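## Task

Place the glass jar, the coaster and the prescription vial inside the gray tray, each standing upright.

## Robot and tools

Robot: two seven-joint arms, left_arm and right_arm. Each ends in a vacuum tool with a suction cup, not fingers. The cup point is the centre of the cup's rim, and the cup opens along that point's +z axis. About 3 cm behind the rim the tool body widens to roughly 5 cm from its axis, so give it room. Two head cameras, cam_head_left and cam_head_right (896x504 each), look down from a stand behind the arms.

Frame: the scene frame has its origin at table-top height, halfway between the nominal arm bases; +x points out over the table, +z up, and left_arm sits on the +y side. Camera image sides do not match arm names. Calibrated bases: left_arm at (-0.032, +0.292, 0) m, right_arm at (+0.031, -0.419, 0) m. Printed positions and orientations may be off by a few centimetres, more at long reach.

Row layout, shared by execute_actions and move: one flat list of 14 numbers covering both arms, each in [-1, 1]: left dx, dy, dz, rx, ry, rz, left suction, then right dx, dy, dz, rx, ry, rz, right suction. The six pose numbers are offsets, not poses: they are measured along scene-frame axes from that arm's Hand target as it was when the action or move began, and the turn is about the Hand target's position. 1.0 equals 0.6 m for dx/dy/dz or 180 degrees for rx/ry/rz; rx, ry, rz form a single rotation vector. Translations longer than 1.0 are shrunk along their direction. Sending the same offset twice moves the arm twice. All six zeros re-requests the current Hand target. The suction number is absolute: +1 is full vacuum (about 55 kPa under ambient), fractions request partial vacuum, 0.05 or less switches it off; it persists, so resend your last value for an arm you do not want to change.

execute_actions(actions, cameras): actions is a list of actions; each action is a table of 1 to 15 rows, one per 1/30 s control step; a short table repeats its last row to fill 15 steps. Every row counts from the action's starting Hand target, not from the previous row. An empty actions list returns state plus images. cameras: list of names, ["all"], or []; an unknown name invalidates the call.

move(target, speed, blend, blocking, cameras): target is one 14-number row or a list of up to 15 rows; every row is an offset from the same starting Hand targets. speed is in m/s, 0.002 to 0.5 (default 0.25), one value or one per target; rotation is capped at twice that in rad/s and at 0.873 rad/s. blend (metres) rounds corners in a list; 0 means stop at each. Paths are straight, end together, take at least 0.5 s and are cut off at 10 s. Moves do not avoid obstacles or the other arm, and the cup lags its path more at speed. blocking=false returns after about 0.5 s while motion continues. The result adds a move: line, e.g. done, off_target, moving, held or fault, plus limits (paced = pose clipped, held = steps withheld). done means at rest within 3 mm and 2 degrees; neither done nor off_target says whether contact occurred.

wait(seconds 0 to 10), stop() to brake a running move, zoom_image(camera, region=[x0, y0, x1, y1] pixels, at most 504 by 504) on the newest images, clear_fault(arm) after a reported torque fault, finished_scene(scene) with the current scene's number when the goal holds without the robot.

Control details: each step the commanded orientation is clipped to within 32 degrees of the measured one. Big rotations can swing the elbow. The arm often settles short of its Hand target; a new command (even zeros) asks again, or send the remaining distance as an offset. Joint speed limits are 1.39 rad/s for the first four joints and 1.22 for the wrist joints.

Results: end_effector_position (m) and end_effector_quat_wxyz in the scene frame, Hand target, Tool commands, suction_measured, part_present (1 at 0.50 or above, 0 below 0.45), joint positions, velocities, torques, flange force in the tool's axes, motor temperatures, and step readings for raw actions.

Picking: switch suction on and press the 31 mm rim fully onto a flat, smooth face; edges, holes or seams leak. A good seal reads up to 0.15 under the command. Under vacuum the cup shrinks, so the held item rides up to about 13 mm nearer the tool. To release, set the item down on its support first, then turn suction off and retreat at least 20 mm; the rebounding cup may nudge it. A cup sealed to the table pins the tool until suction is off.

Avoid: arms are stiff, so a target a few millimetres past a firm contact pushes hard; approach slowly and end pushes by commanding back above the contact. Fast hits, overloads above 104.5 N m (first four joints) or 51.3 N m (wrist joints), or straying over 5 degrees cause a torque fault that stops the arm until clear_fault. Never let the arms or carried items collide. Don't drop or release moving items, and never let anything leave the table. Long holding, stretched poses or pushing at unreachable targets heat motors: MOTOR HOT from 60 °C, and at 75 °C the arm sags in an over-temperature stop. Loose objects can be bumped by outside disturbances.

Each tool is called after "Emit:" as name(argument=value, ...) on one line, values as JSON.

## Session

Emit:
execute_actions(actions=[])

Scene clock: 0.00 s.
left_arm: end_effector_position=(+0.0400, +0.2893, +0.3248) suction_measured=0.00 part_present=0 end_effector_quat_wxyz=(+0.311, +0.939, +0.069, -0.127) | right_arm: end_effector_position=(+0.8260, -0.3701, +0.1719) suction_measured=0.00 part_present=0 end_effector_quat_wxyz=(-0.107, +0.756, -0.516, +0.388)
Joint positions: left_arm=[-0.306 -0.16 -0.608 2.248 0.144 1.669 -0.767] | right_arm=[-0.551 1.077 0.737 1.182 -0.42 0.321 -1.229]
Joint velocities: within noise
Joint torques (N m): no reading
Motor temperatures (°C): left_arm=[40 38 40 39 40 44 48] | right_arm=[41 36 41 38 41 48 52]
Flange force (N): no reading
Hand target: left_arm +0.0400, +0.2893, +0.3248; +0.311, +0.939, +0.069, -0.127 | right_arm +0.8260, -0.3701, +0.1719; -0.107, +0.756, -0.516, +0.388
Tool commands: left_gripper/suction=+0.0 right_gripper/suction=+0.0

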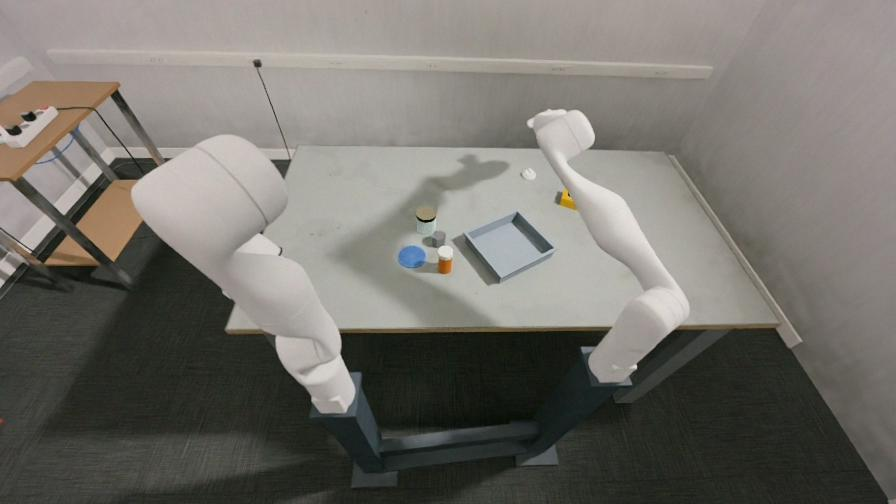

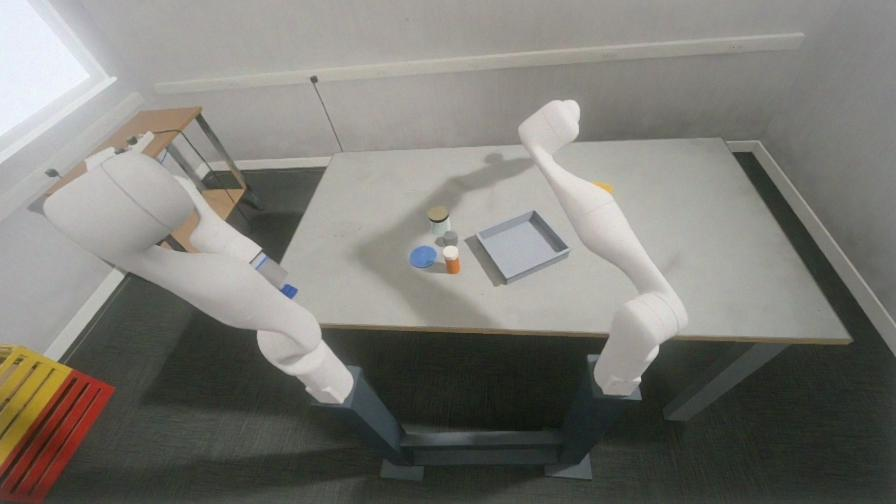

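Emit:
zoom_image(camera="cam_head_left", region=[380, 190, 580, 300])

Emit:
zoom_image(camera="cam_head_right", region=[400, 190, 600, 300])

Scaled by 2.520 from the camera's 896x504 image, which has a finer 1280x720 frame.

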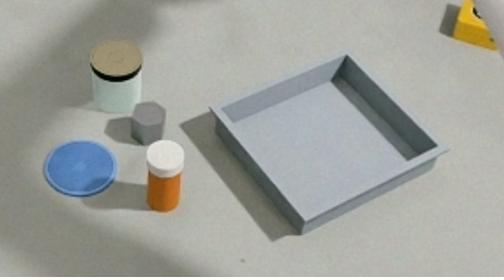

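Scaled by 2.520 from the camera's 896x504 image, which has a finer 1280x720 frame.

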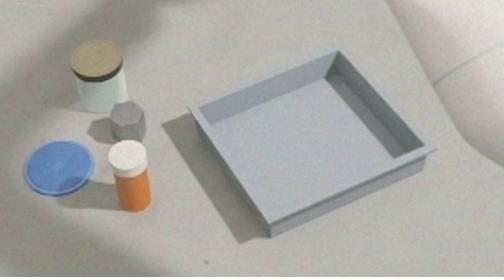

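Emit:
move(target=[0,0,0,0,0,0,0,-0.783,0.617,0,0.0855,0.2497,0,0], cameras=["all"])

Scene clock: 27.87 s.
left_arm: end_effector_position=(+0.0400, +0.2893, +0.3248) suction_measured=0.00 part_present=0 end_effector_quat_wxyz=(+0.311, +0.939, +0.069, -0.127) | right_arm: end_effector_position=(+0.3562, +0.0001, +0.1719) suction_measured=0.00 part_present=0 end_effector_quat_wxyz=(+0.000, +0.826, -0.564, +0.000)
Joint positions: left_arm=[-0.306 -0.16 -0.608 2.248 0.144 1.669 -0.767] | right_arm=[-1.333 0.764 0.674 1.468 -0.509 1.089 -1.754]
Joint torques (N m): left_arm=[1.26 -1.82 1.13 -4.77 0.04 0.86 0.07] | right_arm=[0.14 -15.13 3.87 -3.53 -0.17 -0.17 0.45]
Flange force (N): left_arm=[-1.5 -3.1 -2.2] | right_arm=[-4.0 -4.7 -4.1]
Hand target: left_arm +0.0400, +0.2893, +0.3248; +0.311, +0.939, +0.069, -0.127 | right_arm +0.3562, +0.0001, +0.1719; +0.000, +0.826, -0.564, +0.000
Off the commanded pose: left_arm 0.000 m, 0 deg | right_arm 0.000 m, 0 deg.
move: done

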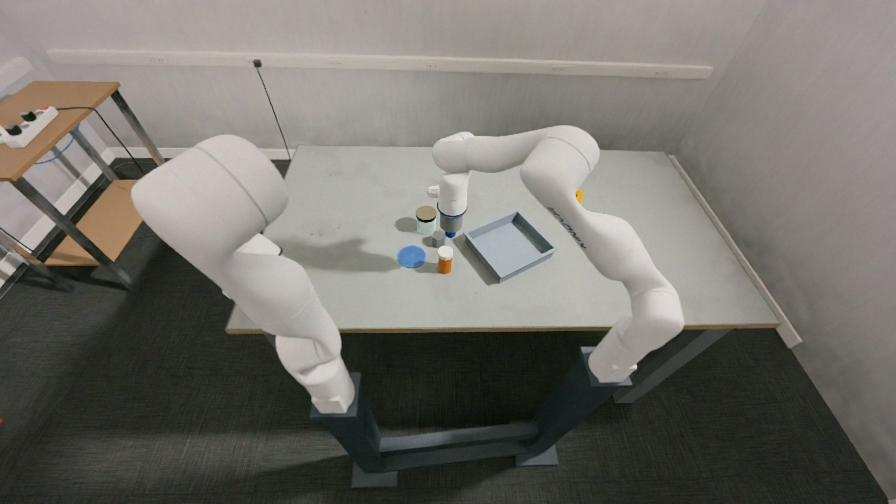

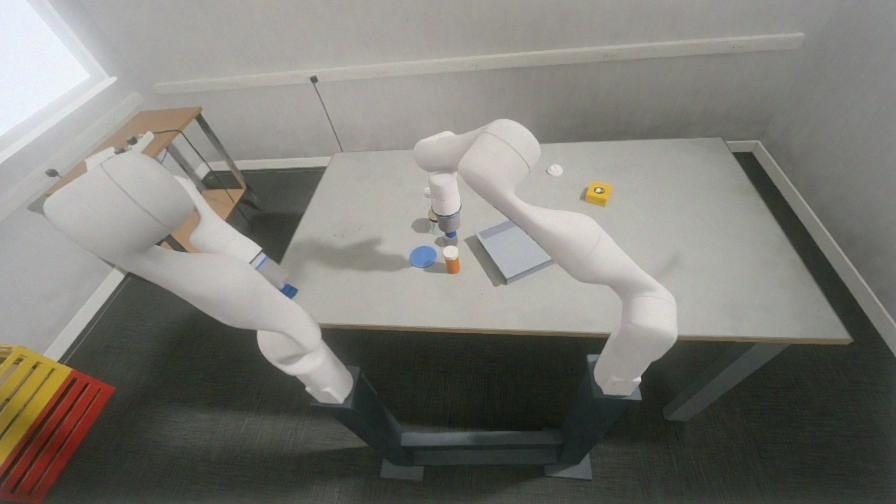

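Emit:
zoom_image(camera="cam_head_left", region=[400, 190, 500, 280])

Emit:
zoom_image(camera="cam_head_right", region=[400, 190, 500, 280])

Scaled by 5.040 from the camera's 896x504 image, which has a finer 1280x720 frame.

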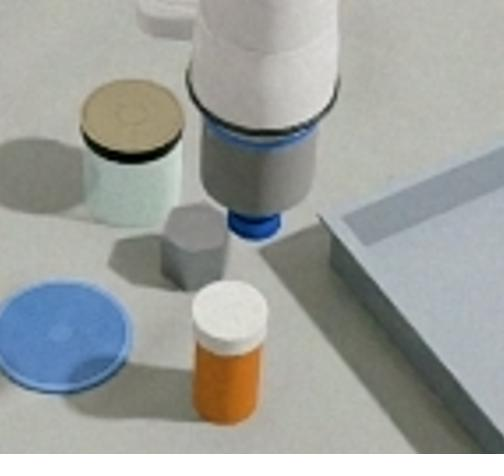

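Scaled by 5.040 from the camera's 896x504 image, which has a finer 1280x720 frame.

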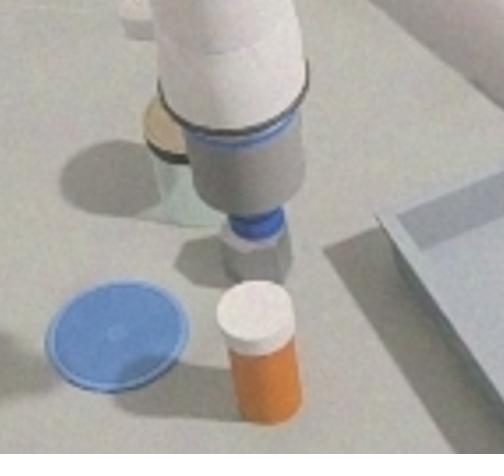

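Emit:
move(target=[0,0,0,0,0,0,0,0.0163,0.019,-0.1,0,0,0,1], cameras=["all"])

Emit:
zoom_image(camera="cam_head_left", region=[400, 190, 500, 280])

Emit:
zoom_image(camera="cam_head_right", region=[400, 190, 500, 280])

Scene clock: 46.30 s.
left_arm: end_effector_position=(+0.0400, +0.2893, +0.3248) suction_measured=0.00 part_present=0 end_effector_quat_wxyz=(+0.311, +0.939, +0.069, -0.127) | right_arm: end_effector_position=(+0.3660, +0.0115, +0.1119) suction_measured=0.00 part_present=0 end_effector_quat_wxyz=(+0.000, +0.826, -0.564, +0.000)
Joint positions: left_arm=[-0.306 -0.16 -0.608 2.248 0.144 1.669 -0.767] | right_arm=[-1.297 0.872 0.626 1.467 -0.566 0.988 -1.722]
Joint torques (N m): left_arm=[1.27 -1.76 1.21 -4.8 0.09 0.83 0] | right_arm=[0.13 -16.27 3.89 -3.16 -0.18 -0.16 0.47]
Flange force (N): left_arm=[-1.9 -2.9 -2.2] | right_arm=[-4.0 -4.8 -3.2]
Hand target: left_arm +0.0400, +0.2893, +0.3248; +0.311, +0.939, +0.069, -0.127 | right_arm +0.3659, +0.0115, +0.1119; +0.000, +0.826, -0.564, +0.000
Off the commanded pose: left_arm 0.000 m, 0 deg | right_arm 0.000 m, 0 deg.
move: done

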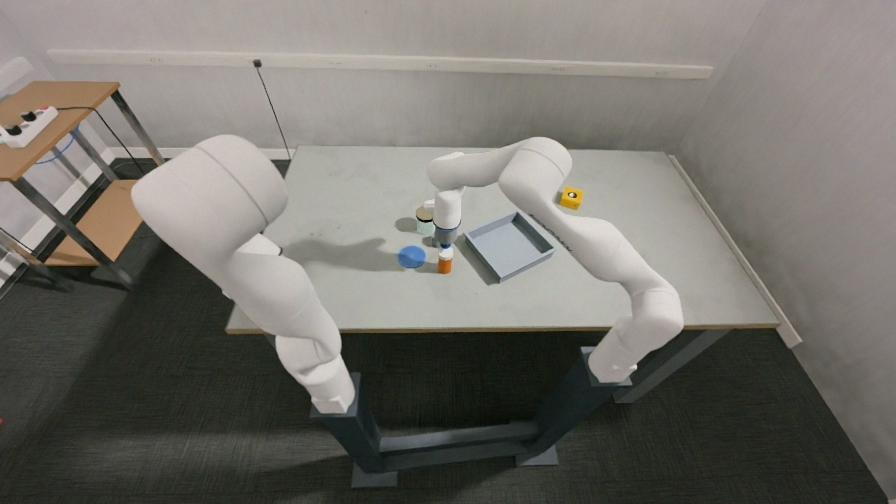

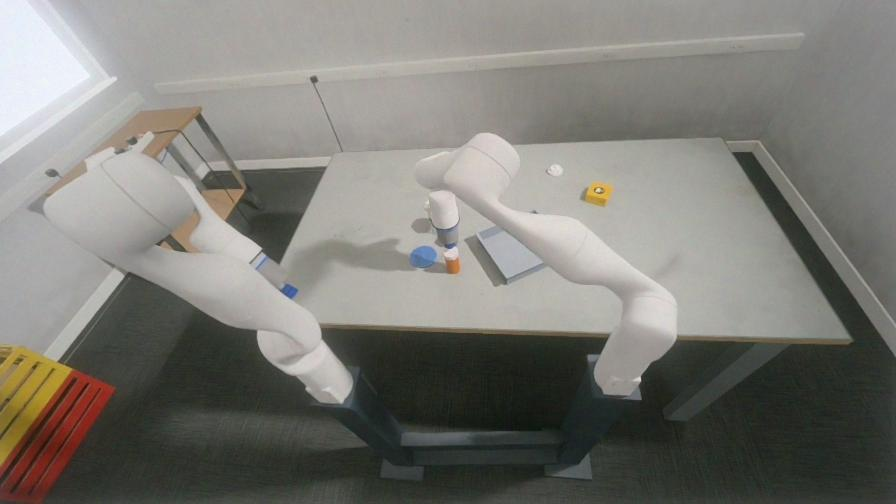

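Scaled by 5.040 from the camera's 896x504 image, which has a finer 1280x720 frame.

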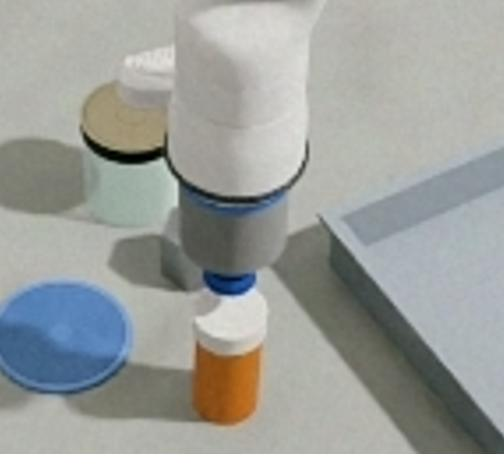

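Scaled by 5.040 from the camera's 896x504 image, which has a finer 1280x720 frame.

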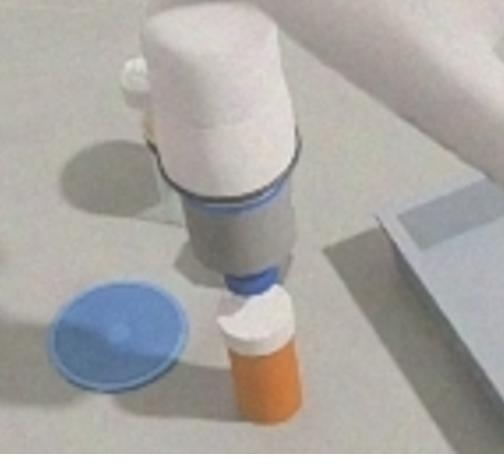

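Emit:
move(target=[0,0,0,0,0,0,0,0,-0.0025,-0.038,0,0,0,1], speed=0.05)

Emit:
wait(seconds=0.5, cameras=["all"])

Emit:
zoom_image(camera="cam_head_left", region=[400, 190, 500, 280])

Scene clock: 51.30 s.
left_arm: end_effector_position=(+0.0400, +0.2893, +0.3248) suction_measured=0.00 part_present=0 end_effector_quat_wxyz=(+0.311, +0.939, +0.069, -0.127) | right_arm: end_effector_position=(+0.3659, +0.0100, +0.0891) suction_measured=0.36 part_present=0 end_effector_quat_wxyz=(+0.000, +0.826, -0.564, +0.000)
Joint positions: left_arm=[-0.306 -0.16 -0.608 2.248 0.144 1.669 -0.767] | right_arm=[-1.287 0.902 0.606 1.487 -0.587 0.939 -1.703]
Joint torques (N m): left_arm=[1.32 -1.77 1.22 -4.7 0.03 0.77 0.02] | right_arm=[0.12 -16.77 4.02 -3.04 -0.19 -0.14 0.47]
Flange force (N): left_arm=[-1.8 -2.9 -2.7] | right_arm=[-4.0 -4.9 -2.3]
Hand target: left_arm +0.0400, +0.2893, +0.3248; +0.311, +0.939, +0.069, -0.127 | right_arm +0.3659, +0.0100, +0.0891; +0.000, +0.826, -0.564, +0.000
Off the commanded pose: left_arm 0.000 m, 0 deg | right_arm 0.000 m, 0 deg.
move: done

Scene clock: 51.80 s.
left_arm: end_effector_position=(+0.0400, +0.2893, +0.3248) suction_measured=0.00 part_present=0 end_effector_quat_wxyz=(+0.311, +0.939, +0.069, -0.127) | right_arm: end_effector_position=(+0.3659, +0.0100, +0.0891) suction_measured=0.99 part_present=1 end_effector_quat_wxyz=(+0.000, +0.826, -0.564, +0.000)
Joint positions: left_arm=[-0.306 -0.16 -0.608 2.248 0.144 1.669 -0.767] | right_arm=[-1.287 0.902 0.606 1.487 -0.587 0.939 -1.703]
Joint torques (N m): left_arm=[1.34 -1.85 1.18 -4.77 0.05 0.84 0.02] | right_arm=[0.09 -16.76 4.06 -3.03 -0.18 -0.15 0.47]
Flange force (N): left_arm=[-1.5 -3.1 -2.3] | right_arm=[-4.0 -5.0 -2.2]
Hand target: left_arm +0.0400, +0.2893, +0.3248; +0.311, +0.939, +0.069, -0.127 | right_arm +0.3660, +0.0100, +0.0891; +0.000, +0.826, -0.564, +0.000
Tool commands: left_gripper/suction=+0.0 right_gripper/suction=+1.0
Off the commanded pose: left_arm 0.000 m, 0 deg | right_arm 0.000 m, 0 deg.
wait: 0.50 s; at rest by 0.17 s

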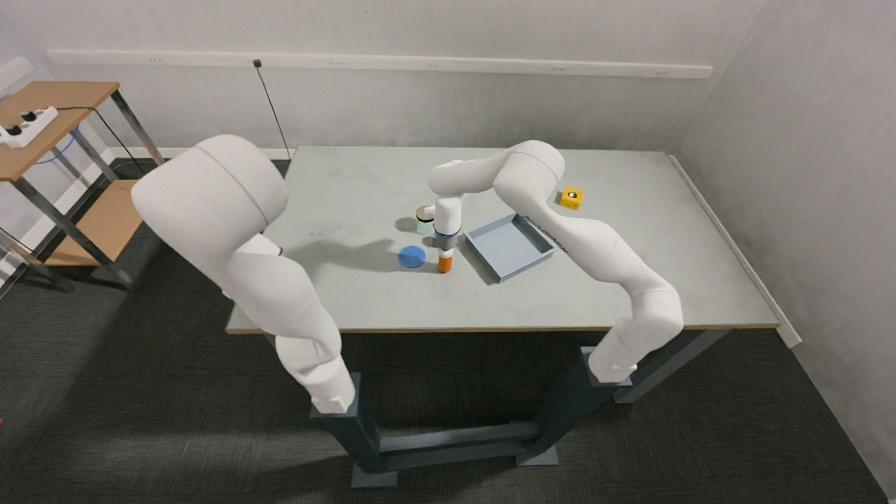

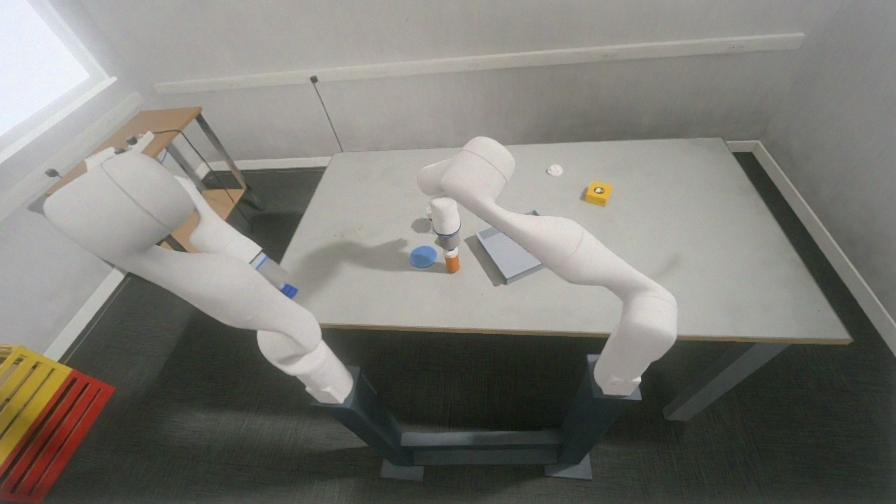

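Scaled by 5.040 from the camera's 896x504 image, which has a finer 1280x720 frame.

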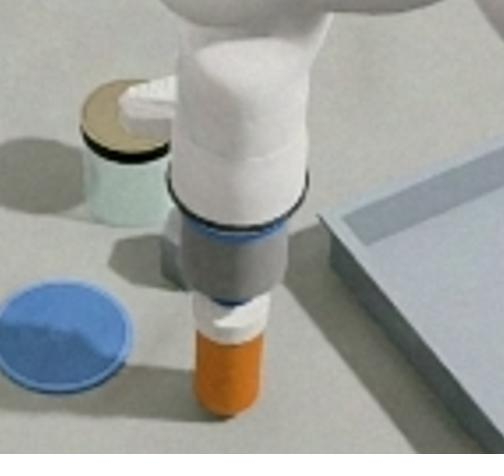

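Emit:
move(target=[[0,0,0,0,0,0,0,0,0,0.15,0,0,0,1],[0,0,0,0,0,0,0,0.08,-0.467,0.15,0,0,0,1],[0,0,0,0,0,0,0,0.08,-0.467,0.05,0,0,0,1]], blend=[0.04,0.04,0], cameras=["all"])

Emit:
zoom_image(camera="cam_head_left", region=[440, 180, 580, 300])

Emit:
zoom_image(camera="cam_head_right", region=[440, 180, 580, 300])

Scene clock: 71.77 s.
left_arm: end_effector_position=(+0.0400, +0.2893, +0.3248) suction_measured=0.00 part_present=0 end_effector_quat_wxyz=(+0.311, +0.939, +0.069, -0.127) | right_arm: end_effector_position=(+0.4140, -0.2702, +0.1191) suction_measured=0.99 part_present=1 end_effector_quat_wxyz=(+0.000, +0.826, -0.564, +0.000)
Joint positions: left_arm=[-0.306 -0.16 -0.608 2.248 0.144 1.669 -0.767] | right_arm=[-0.869 0.632 0.64 1.956 -0.554 0.735 -1.095]
Joint torques (N m): left_arm=[1.3 -1.77 1.23 -4.74 0.03 0.84 0.02] | right_arm=[0.12 -11.82 3.12 -2.28 -0.19 -0.16 0.58]
Flange force (N): left_arm=[-1.7 -3.0 -2.4] | right_arm=[-1.5 -4.8 -3.7]
Hand target: left_arm +0.0400, +0.2893, +0.3248; +0.311, +0.939, +0.069, -0.127 | right_arm +0.4140, -0.2702, +0.1191; +0.000, +0.826, -0.564, +0.000
Off the commanded pose: left_arm 0.000 m, 0 deg | right_arm 0.000 m, 0 deg.
move: done; blend cut to 0.03 m at target 2

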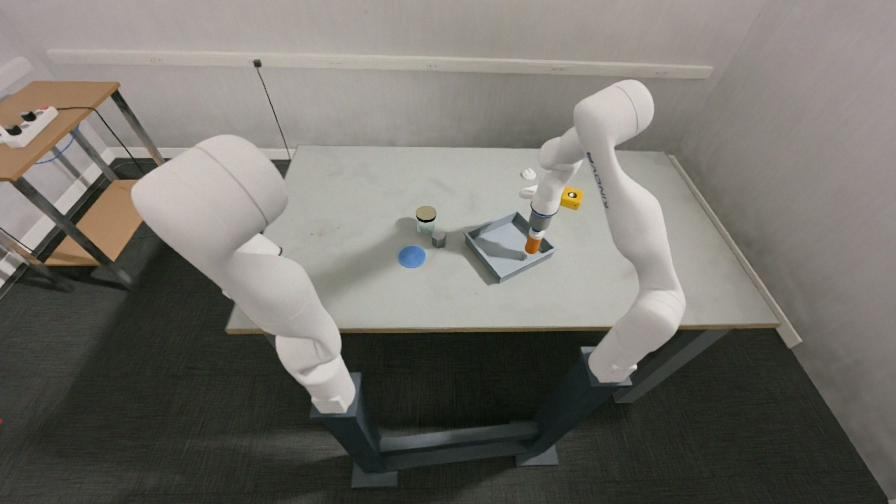

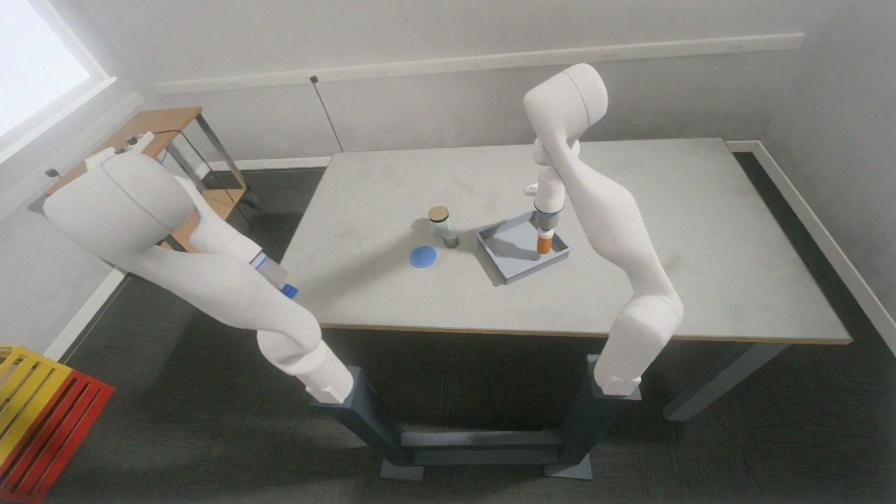

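Scaled by 3.600 from the camera's 896x504 image, which has a finer 1280x720 frame.

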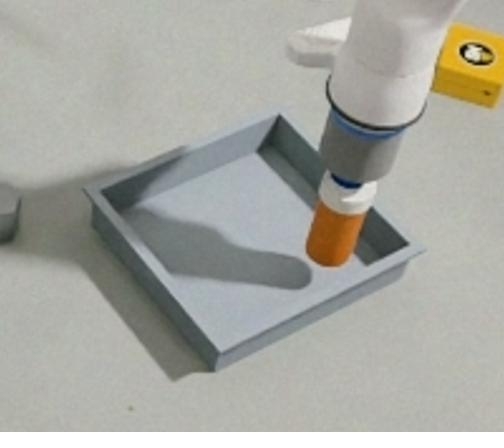

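Scaled by 3.600 from the camera's 896x504 image, which has a finer 1280x720 frame.

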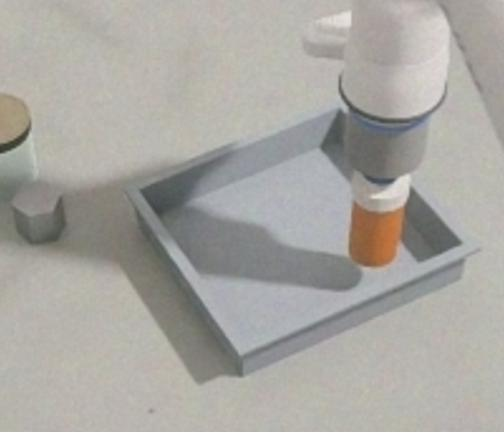

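Emit:
move(target=[0,0,0,0,0,0,0,0,0,-0.0567,0,0,0,1], speed=0.06, cameras=["all"])

Emit:
zoom_image(camera="cam_head_left", region=[440, 180, 580, 300])

Scene clock: 75.10 s.
left_arm: end_effector_position=(+0.0400, +0.2893, +0.3248) suction_measured=0.00 part_present=0 end_effector_quat_wxyz=(+0.311, +0.939, +0.069, -0.127) | right_arm: end_effector_position=(+0.4140, -0.2702, +0.0851) suction_measured=1.00 part_present=1 end_effector_quat_wxyz=(+0.000, +0.826, -0.564, +0.000)
Joint positions: left_arm=[-0.306 -0.16 -0.608 2.248 0.144 1.669 -0.767] | right_arm=[-0.824 0.695 0.577 1.98 -0.618 0.647 -1.042]
Joint torques (N m): left_arm=[1.28 -1.77 1.19 -4.77 0.09 0.83 0.01] | right_arm=[0.08 -12.44 2.99 -1.73 -0.14 -0.19 0.43]
Flange force (N): left_arm=[-1.8 -2.9 -2.3] | right_arm=[-1.0 -5.1 -3.0]
Hand target: left_arm +0.0400, +0.2893, +0.3248; +0.311, +0.939, +0.069, -0.127 | right_arm +0.4140, -0.2702, +0.0851; +0.000, +0.826, -0.564, +0.000
Off the commanded pose: left_arm 0.000 m, 0 deg | right_arm 0.000 m, 0 deg.
move: done

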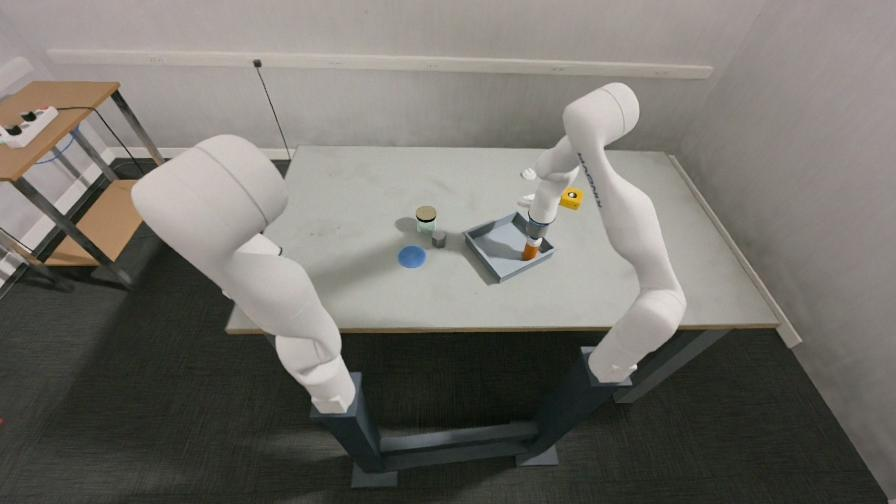

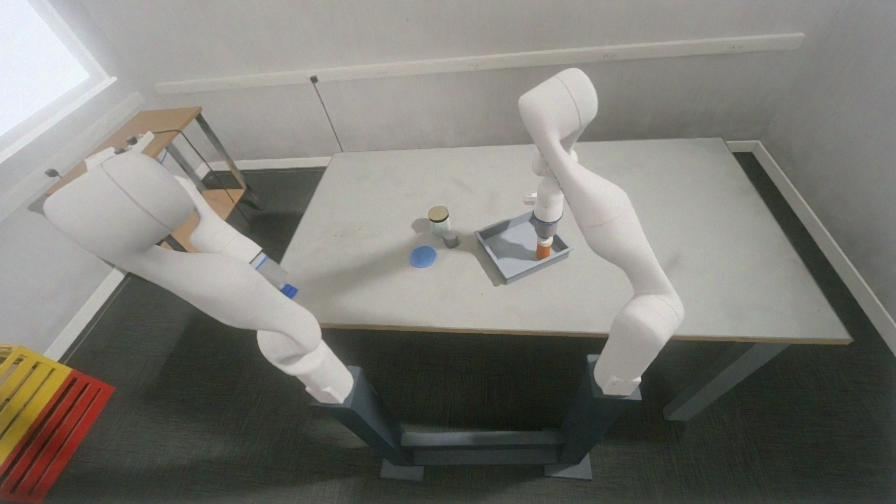

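Scaled by 3.600 from the camera's 896x504 image, which has a finer 1280x720 frame.

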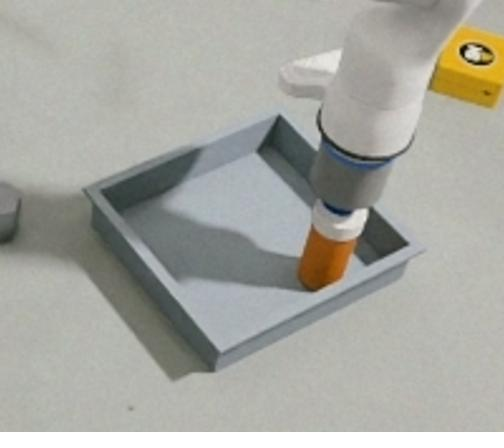

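Emit:
move(target=[0,0,0,0,0,0,0,0,0,-0.008,0,0,0,1], speed=0.04)

Emit:
move(target=[[0,0,0,0,0,0,0,0,0,0,0,0,0,0]])

Emit:
wait(seconds=0.7)

Emit:
move(target=[[0,0,0,0,0,0,0,0,0,0.12,0,0,0,0],[0,0,0,0,0,0,0,0.203,0.569,0.12,0,0,0,0],[0,0,0,0,0,0,0,0.203,0.569,0.08,0,0,0,0]], blend=[0.04,0.02,0], cameras=["all"])

Emit:
zoom_image(camera="cam_head_left", region=[400, 170, 560, 300])

Emit:
zoom_image(camera="cam_head_right", region=[400, 170, 560, 300])

Scene clock: 90.10 s.
left_arm: end_effector_position=(+0.0400, +0.2893, +0.3248) suction_measured=0.00 part_present=0 end_effector_quat_wxyz=(+0.311, +0.939, +0.069, -0.127) | right_arm: end_effector_position=(+0.4140, -0.2702, +0.0803) suction_measured=0.99 part_present=1 end_effector_quat_wxyz=(+0.000, +0.826, -0.564, +0.000)
Joint positions: left_arm=[-0.306 -0.16 -0.608 2.248 0.144 1.669 -0.767] | right_arm=[-0.817 0.704 0.567 1.983 -0.627 0.634 -1.034]
Joint torques (N m): left_arm=[1.27 -1.8 1.16 -4.76 0.06 0.81 0.01] | right_arm=[0.04 -12.52 2.99 -1.69 -0.2 -0.11 0.46]
Flange force (N): left_arm=[-1.7 -2.8 -2.4] | right_arm=[-0.9 -4.8 -2.8]
Hand target: left_arm +0.0400, +0.2893, +0.3248; +0.311, +0.939, +0.069, -0.127 | right_arm +0.4140, -0.2702, +0.0803; +0.000, +0.826, -0.564, +0.000
Off the commanded pose: left_arm 0.000 m, 0 deg | right_arm 0.000 m, 0 deg.
move: done

Scene clock: 90.60 s.
left_arm: end_effector_position=(+0.0400, +0.2893, +0.3248) suction_measured=0.00 part_present=0 end_effector_quat_wxyz=(+0.311, +0.939, +0.069, -0.127) | right_arm: end_effector_position=(+0.4140, -0.2702, +0.0803) suction_measured=0.00 part_present=0 end_effector_quat_wxyz=(+0.000, +0.826, -0.564, +0.000)
Joint positions: left_arm=[-0.306 -0.16 -0.608 2.248 0.144 1.669 -0.767] | right_arm=[-0.817 0.704 0.567 1.983 -0.627 0.634 -1.034]
Joint torques (N m): left_arm=[1.3 -1.79 1.14 -4.78 0.1 0.81 0.01] | right_arm=[-0.05 -8.81 1.84 -0.22 -0.24 -0.13 0.47]
Flange force (N): left_arm=[-1.8 -2.8 -2.3] | right_arm=[-0.7 -4.8 -13.0]
Hand target: left_arm +0.0400, +0.2893, +0.3248; +0.311, +0.939, +0.069, -0.127 | right_arm +0.4140, -0.2702, +0.0803; +0.000, +0.826, -0.564, +0.000
Off the commanded pose: left_arm 0.000 m, 0 deg | right_arm 0.000 m, 0 deg.
move: done

Scene clock: 91.30 s.
left_arm: end_effector_position=(+0.0400, +0.2893, +0.3248) suction_measured=0.00 part_present=0 end_effector_quat_wxyz=(+0.311, +0.939, +0.069, -0.127) | right_arm: end_effector_position=(+0.4140, -0.2702, +0.0803) suction_measured=0.00 part_present=0 end_effector_quat_wxyz=(+0.000, +0.826, -0.564, +0.000)
Joint positions: left_arm=[-0.306 -0.16 -0.608 2.248 0.144 1.669 -0.767] | right_arm=[-0.817 0.704 0.567 1.983 -0.627 0.634 -1.034]
Joint torques (N m): left_arm=[1.33 -1.83 1.14 -4.74 0.08 0.83 0.05] | right_arm=[-0.04 -8.83 1.81 -0.3 -0.26 -0.11 0.48]
Flange force (N): left_arm=[-1.6 -3.1 -2.4] | right_arm=[-0.8 -4.6 -13.0]
Hand target: left_arm +0.0400, +0.2893, +0.3248; +0.311, +0.939, +0.069, -0.127 | right_arm +0.4140, -0.2702, +0.0803; +0.000, +0.826, -0.564, +0.000
Tool commands: left_gripper/suction=+0.0 right_gripper/suction=+0.0
Off the commanded pose: left_arm 0.000 m, 0 deg | right_arm 0.000 m, 0 deg.
wait: 0.70 s; at rest by 0.17 s

Scene clock: 93.90 s.
left_arm: end_effector_position=(+0.0400, +0.2893, +0.3248) suction_measured=0.00 part_present=0 end_effector_quat_wxyz=(+0.311, +0.939, +0.069, -0.127) | right_arm: end_effector_position=(+0.5358, +0.0712, +0.1283) suction_measured=0.00 part_present=0 end_effector_quat_wxyz=(+0.000, +0.826, -0.564, +0.000)
Joint positions: left_arm=[-0.306 -0.16 -0.608 2.248 0.144 1.669 -0.767] | right_arm=[-0.93 1.231 0.614 0.511 -0.576 1.484 -1.84]
Joint torques (N m): left_arm=[1.31 -1.72 1.16 -4.72 0.05 0.84 0.05] | right_arm=[0.07 -22.06 2.68 -4.11 -0.18 -0.13 0.49]
Flange force (N): left_arm=[-1.8 -2.8 -2.4] | right_arm=no reading
Hand target: left_arm +0.0400, +0.2893, +0.3248; +0.311, +0.939, +0.069, -0.127 | right_arm +0.5358, +0.0712, +0.1283; +0.000, +0.826, -0.564, +0.000
Off the commanded pose: left_arm 0.000 m, 0 deg | right_arm 0.000 m, 0 deg.
move: done; blend cut to 0.036 m at target 1, 0.012 m at target 2

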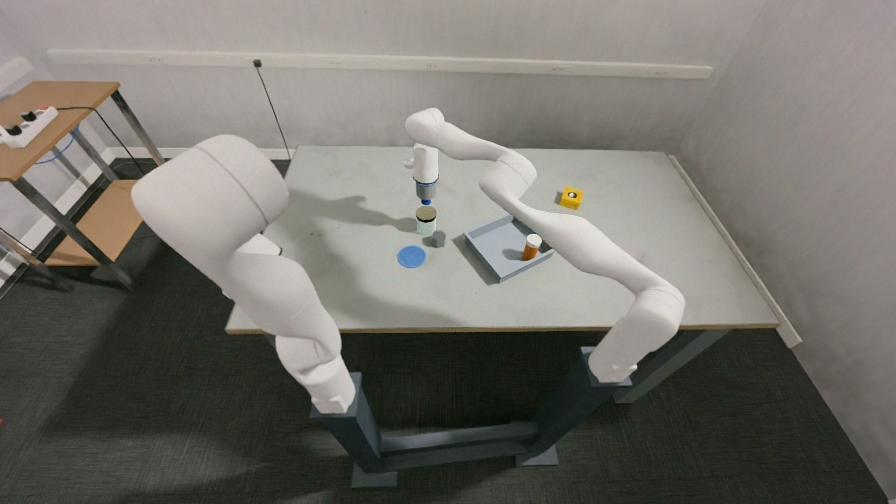

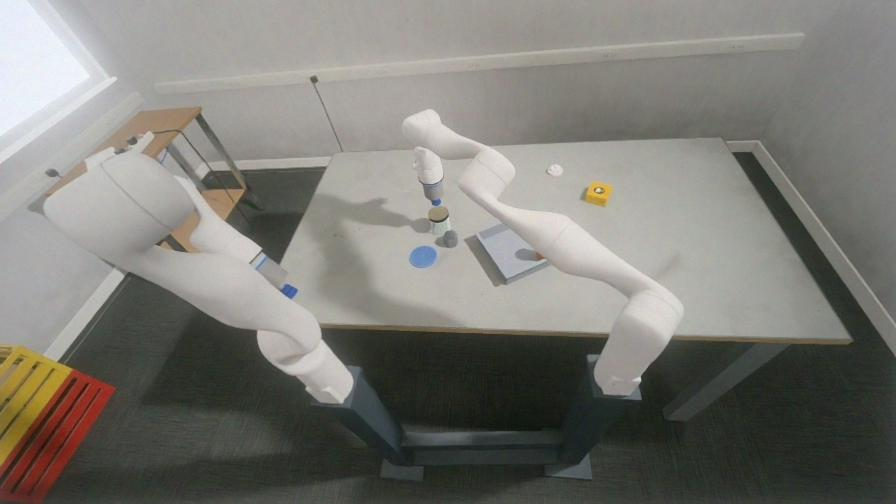

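Scaled by 3.150 from the camera's 896x504 image, which has a finer 1280x720 frame.

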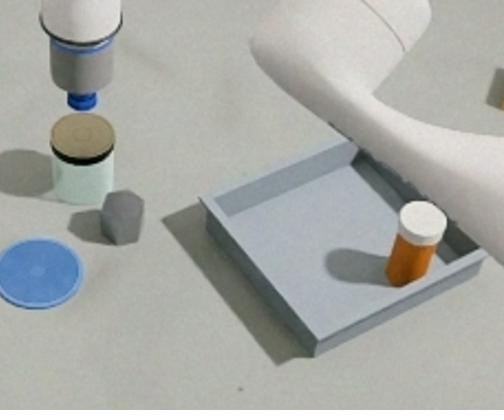

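Scaled by 3.150 from the camera's 896x504 image, which has a finer 1280x720 frame.

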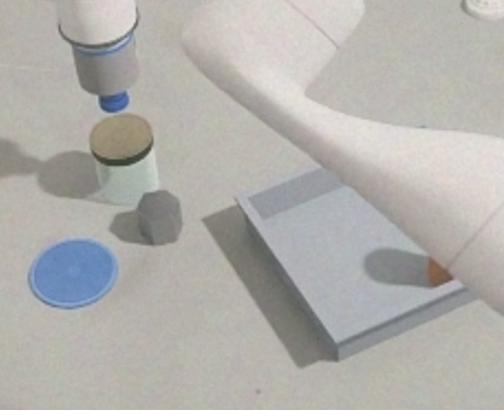

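Emit:
move(target=[[0,0,0,0,0,0,0,-0.008,-0.005,-0.06,0,0,0,1],[0,0,0,0,0,0,0,-0.008,-0.005,-0.084,0,0,0,1]], speed=[0.15,0.05])

Emit:
wait(seconds=0.3)

Scene clock: 100.90 s.
left_arm: end_effector_position=(+0.0400, +0.2893, +0.3248) suction_measured=0.00 part_present=0 end_effector_quat_wxyz=(+0.311, +0.939, +0.069, -0.127) | right_arm: end_effector_position=(+0.5310, +0.0682, +0.0778) suction_measured=0.44 part_present=0 end_effector_quat_wxyz=(+0.000, +0.826, -0.564, +0.000)
Joint positions: left_arm=[-0.306 -0.16 -0.608 2.248 0.144 1.669 -0.767] | right_arm=[-0.958 1.256 0.603 0.634 -0.584 1.354 -1.804]
Joint torques (N m): left_arm=[1.32 -1.75 1.17 -4.7 0.04 0.82 0.05] | right_arm=[0.07 -23.63 3.35 -4.53 -0.15 -0.16 0.48]
Flange force (N): left_arm=[-1.7 -2.9 -2.5] | right_arm=[-6.5 -13.4 -0.5]
Hand target: left_arm +0.0400, +0.2893, +0.3248; +0.311, +0.939, +0.069, -0.127 | right_arm +0.5310, +0.0682, +0.0779; +0.000, +0.826, -0.564, +0.000
Off the commanded pose: left_arm 0.000 m, 0 deg | right_arm 0.000 m, 0 deg.
move: done

Scene clock: 101.20 s.
left_arm: end_effector_position=(+0.0400, +0.2893, +0.3248) suction_measured=0.00 part_present=0 end_effector_quat_wxyz=(+0.311, +0.939, +0.069, -0.127) | right_arm: end_effector_position=(+0.5310, +0.0682, +0.0778) suction_measured=0.85 part_present=1 end_effector_quat_wxyz=(+0.000, +0.826, -0.564, +0.000)
Joint positions: left_arm=[-0.306 -0.16 -0.608 2.248 0.144 1.669 -0.767] | right_arm=[-0.958 1.256 0.603 0.634 -0.584 1.354 -1.804]
Joint torques (N m): left_arm=[1.28 -1.85 1.12 -4.75 0.03 0.83 0] | right_arm=[0.08 -23.69 3.45 -4.56 -0.19 -0.16 0.48]
Flange force (N): left_arm=[-1.4 -2.7 -2.3] | right_arm=[-6.5 -13.3 -0.4]
Hand target: left_arm +0.0400, +0.2893, +0.3248; +0.311, +0.939, +0.069, -0.127 | right_arm +0.5310, +0.0682, +0.0779; +0.000, +0.826, -0.564, +0.000
Tool commands: left_gripper/suction=+0.0 right_gripper/suction=+1.0
Off the commanded pose: left_arm 0.000 m, 0 deg | right_arm 0.000 m, 0 deg.
wait: 0.30 s; at rest by 0.17 s

Emit:
move(target=[[0,0,0,0,0,0,0,0,0,0.16,0,0,0,1],[0,0,0,0,0,0,0,-0.056,-0.492,0.16,0,0,0,1],[0,0,0,0,0,0,0,-0.056,-0.492,0.02,0,0,0,1],[0,0,0,0,0,0,0,-0.056,-0.492,-0.011,0,0,0,1]], blend=[0.04,0.03,0.01,0], speed=[0.25,0.25,0.2,0.05], cameras=["all"])

Emit:
zoom_image(camera="cam_head_left", region=[400, 170, 560, 300])

Emit:
zoom_image(camera="cam_head_right", region=[400, 170, 560, 300])

Scene clock: 110.73 s.
left_arm: end_effector_position=(+0.0400, +0.2893, +0.3248) suction_measured=0.00 part_present=0 end_effector_quat_wxyz=(+0.311, +0.939, +0.069, -0.127) | right_arm: end_effector_position=(+0.4974, -0.2270, +0.0713) suction_measured=1.00 part_present=1 end_effector_quat_wxyz=(+0.000, +0.826, -0.564, +0.000)
Joint positions: left_arm=[-0.306 -0.16 -0.608 2.248 0.144 1.669 -0.767] | right_arm=[-0.786 0.863 0.58 1.654 -0.609 0.813 -1.133]
Joint torques (N m): left_arm=[1.21 -1.76 1.19 -4.78 0.04 0.86 0] | right_arm=[0.08 -16.72 4.04 -2.84 -0.22 -0.14 0.45]
Flange force (N): left_arm=[-1.6 -2.7 -2.1] | right_arm=[-1.0 -6.1 0.0]
Hand target: left_arm +0.0400, +0.2893, +0.3248; +0.311, +0.939, +0.069, -0.127 | right_arm +0.4974, -0.2270, +0.0713; +0.000, +0.826, -0.564, +0.000
Off the commanded pose: left_arm 0.000 m, 0 deg | right_arm 0.000 m, 0 deg.
move: done; blend cut to 0.0093 m at target 3

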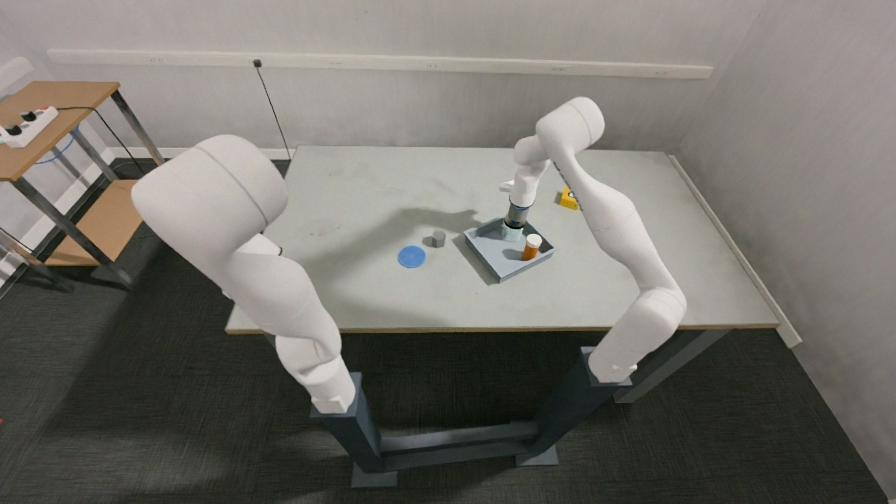

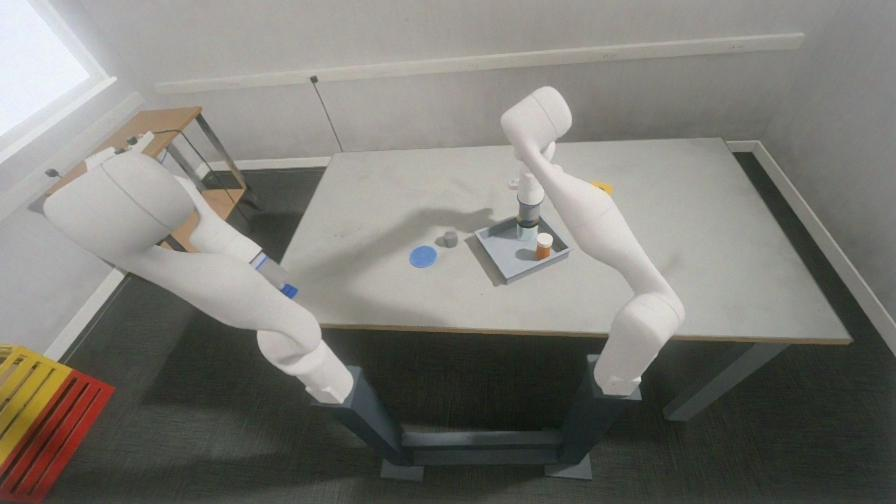

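Scaled by 3.150 from the camera's 896x504 image, which has a finer 1280x720 frame.

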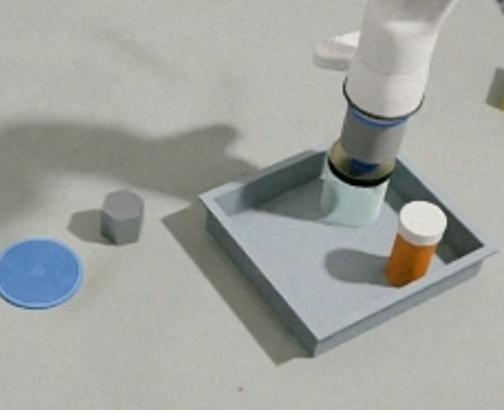

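Scaled by 3.150 from the camera's 896x504 image, which has a finer 1280x720 frame.

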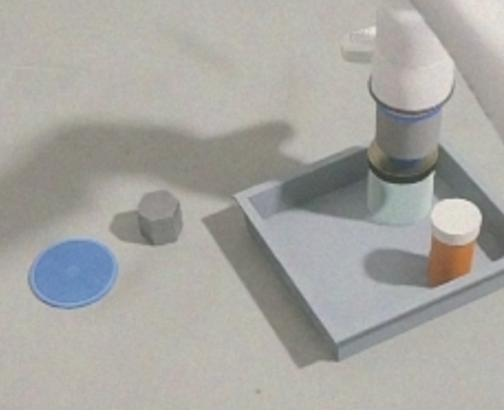

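Emit:
move(target=[0,0,0,0,0,0,0,0,0,-0.002,0,0,0,1], speed=0.04)

Emit:
execute_actions(actions=[[[0,0,0,0,0,0,0,0,0,0,0,0,0,0]]])

Emit:
wait(seconds=0.5)

Emit:
move(target=[[0,0,0,0,0,0,0,0,0,0.12,0,0,0,0],[0,0,0,0,0,0,0,-0.1565,0.565,0.12,0,0,0,0],[0,0,0,0,0,0,0,-0.1565,0.565,-0.015,0,0,0,0]], blend=[0.04,0.04,0], cameras=["all"])

Emit:
zoom_image(camera="cam_head_left", region=[380, 170, 540, 300])

Emit:
zoom_image(camera="cam_head_right", region=[380, 170, 540, 300])

Scene clock: 120.03 s.
left_arm: end_effector_position=(+0.0400, +0.2893, +0.3248) suction_measured=0.00 part_present=0 end_effector_quat_wxyz=(+0.311, +0.939, +0.069, -0.127) | right_arm: end_effector_position=(+0.4974, -0.2270, +0.0701) suction_measured=0.99 part_present=1 end_effector_quat_wxyz=(+0.000, +0.826, -0.564, +0.000)
Joint positions: left_arm=[-0.306 -0.16 -0.608 2.248 0.144 1.669 -0.767] | right_arm=[-0.785 0.865 0.578 1.655 -0.611 0.81 -1.132]
Joint torques (N m): left_arm=[1.3 -1.75 1.12 -4.7 0.05 0.74 -0.01] | right_arm=[0.08 -16.63 4.07 -2.84 -0.2 -0.14 0.48]
Flange force (N): left_arm=[-1.8 -2.4 -2.7] | right_arm=[-1.1 -5.9 -0.1]
Hand target: left_arm +0.0400, +0.2893, +0.3248; +0.311, +0.939, +0.069, -0.127 | right_arm +0.4974, -0.2270, +0.0701; +0.000, +0.826, -0.564, +0.000
Off the commanded pose: left_arm 0.000 m, 0 deg | right_arm 0.000 m, 0 deg.
move: done

Scene clock: 120.73 s.
left_arm: end_effector_position=(+0.0400, +0.2893, +0.3248) suction_measured=0.00 part_present=0 end_effector_quat_wxyz=(+0.311, +0.939, +0.069, -0.127) | right_arm: end_effector_position=(+0.4974, -0.2270, +0.0701) suction_measured=0.00 part_present=0 end_effector_quat_wxyz=(+0.000, +0.826, -0.564, +0.000)
Joint positions: left_arm=[-0.306 -0.16 -0.608 2.248 0.144 1.669 -0.767] | right_arm=[-0.785 0.865 0.578 1.655 -0.611 0.81 -1.132]
Joint torques (N m): left_arm=[1.21 -1.74 1.15 -4.76 0.07 0.84 0.06] | right_arm=[0.11 -11.9 2.72 -1.51 -0.29 -0.46 0.47]
Hand target: left_arm +0.0400, +0.2893, +0.3248; +0.311, +0.939, +0.069, -0.127 | right_arm +0.4974, -0.2270, +0.0701; +0.000, +0.826, -0.564, +0.000
Off the commanded pose: left_arm 0.000 m, 0 deg | right_arm 0.000 m, 0 deg.
Step readings (end_effector_position of left_arm | right_arm):
0: (+0.0400, +0.2893, +0.3248) | (+0.4974, -0.2270, +0.0701)
1: (+0.0400, +0.2893, +0.3248) | (+0.4974, -0.2270, +0.0701)
2: (+0.0400, +0.2893, +0.3248) | (+0.4974, -0.2270, +0.0701)
4: (+0.0400, +0.2893, +0.3248) | (+0.4974, -0.2270, +0.0701)
8: (+0.0400, +0.2893, +0.3248) | (+0.4974, -0.2270, +0.0701)
15: (+0.0400, +0.2893, +0.3248) | (+0.4974, -0.2270, +0.0701)

Scene clock: 121.23 s.
left_arm: end_effector_position=(+0.0400, +0.2893, +0.3248) suction_measured=0.00 part_present=0 end_effector_quat_wxyz=(+0.311, +0.939, +0.069, -0.127) | right_arm: end_effector_position=(+0.4974, -0.2270, +0.0701) suction_measured=0.00 part_present=0 end_effector_quat_wxyz=(+0.000, +0.826, -0.564, +0.000)
Joint positions: left_arm=[-0.306 -0.16 -0.608 2.248 0.144 1.669 -0.767] | right_arm=[-0.785 0.865 0.578 1.655 -0.611 0.81 -1.132]
Joint torques (N m): left_arm=[1.34 -1.81 1.24 -4.75 0.05 0.83 0.03] | right_arm=[0.13 -11.9 2.69 -1.48 -0.29 -0.48 0.48]
Flange force (N): left_arm=[-1.7 -3.2 -2.4] | right_arm=[-1.1 -4.6 -10.9]
Hand target: left_arm +0.0400, +0.2893, +0.3248; +0.311, +0.939, +0.069, -0.127 | right_arm +0.4974, -0.2270, +0.0701; +0.000, +0.826, -0.564, +0.000
Tool commands: left_gripper/suction=+0.0 right_gripper/suction=+0.0
Off the commanded pose: left_arm 0.000 m, 0 deg | right_arm 0.000 m, 0 deg.
wait: 0.50 s; at rest by 0.17 s

Scene clock: 123.67 s.
left_arm: end_effector_position=(+0.0400, +0.2893, +0.3248) suction_measured=0.00 part_present=0 end_effector_quat_wxyz=(+0.311, +0.939, +0.069, -0.127) | right_arm: end_effector_position=(+0.4035, +0.1120, +0.0611) suction_measured=0.00 part_present=0 end_effector_quat_wxyz=(+0.000, +0.826, -0.564, +0.000)
Joint positions: left_arm=[-0.306 -0.16 -0.608 2.248 0.144 1.669 -0.767] | right_arm=[-1.23 1.146 0.607 0.998 -0.604 1.154 -1.875]
Joint torques (N m): left_arm=[1.3 -1.79 1.15 -4.78 0.06 0.81 -0.01] | right_arm=[0.14 -20.31 3.95 -3.49 -0.19 -0.1 0.48]
Flange force (N): left_arm=[-1.7 -2.7 -2.3] | right_arm=[-5.9 -7.3 -2.1]
Hand target: left_arm +0.0400, +0.2893, +0.3248; +0.311, +0.939, +0.069, -0.127 | right_arm +0.4035, +0.1120, +0.0611; +0.000, +0.826, -0.564, +0.000
Off the commanded pose: left_arm 0.000 m, 0 deg | right_arm 0.000 m, 0 deg.
move: done; blend cut to 0.036 m at target 1

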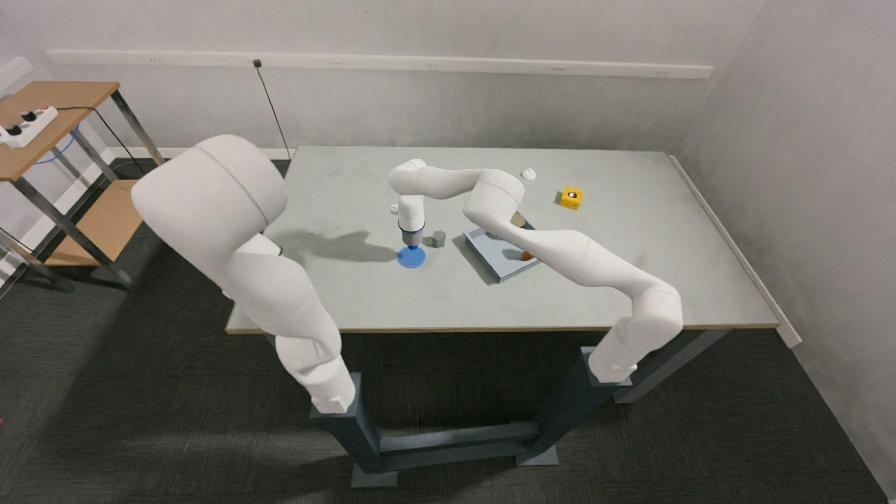

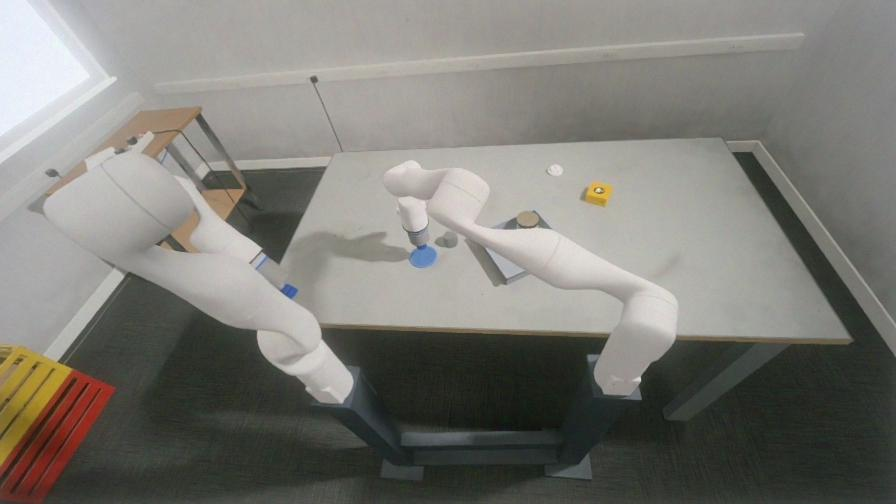

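Scaled by 3.150 from the camera's 896x504 image, which has a finer 1280x720 frame.

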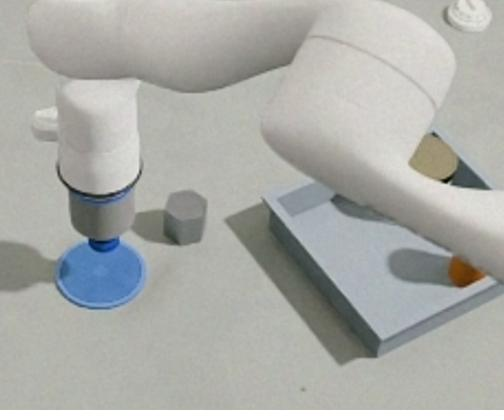

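Scaled by 3.150 from the camera's 896x504 image, which has a finer 1280x720 frame.

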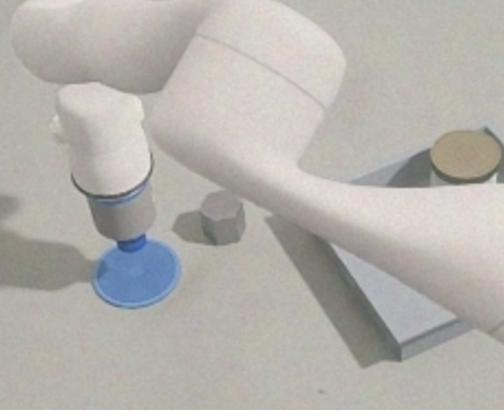

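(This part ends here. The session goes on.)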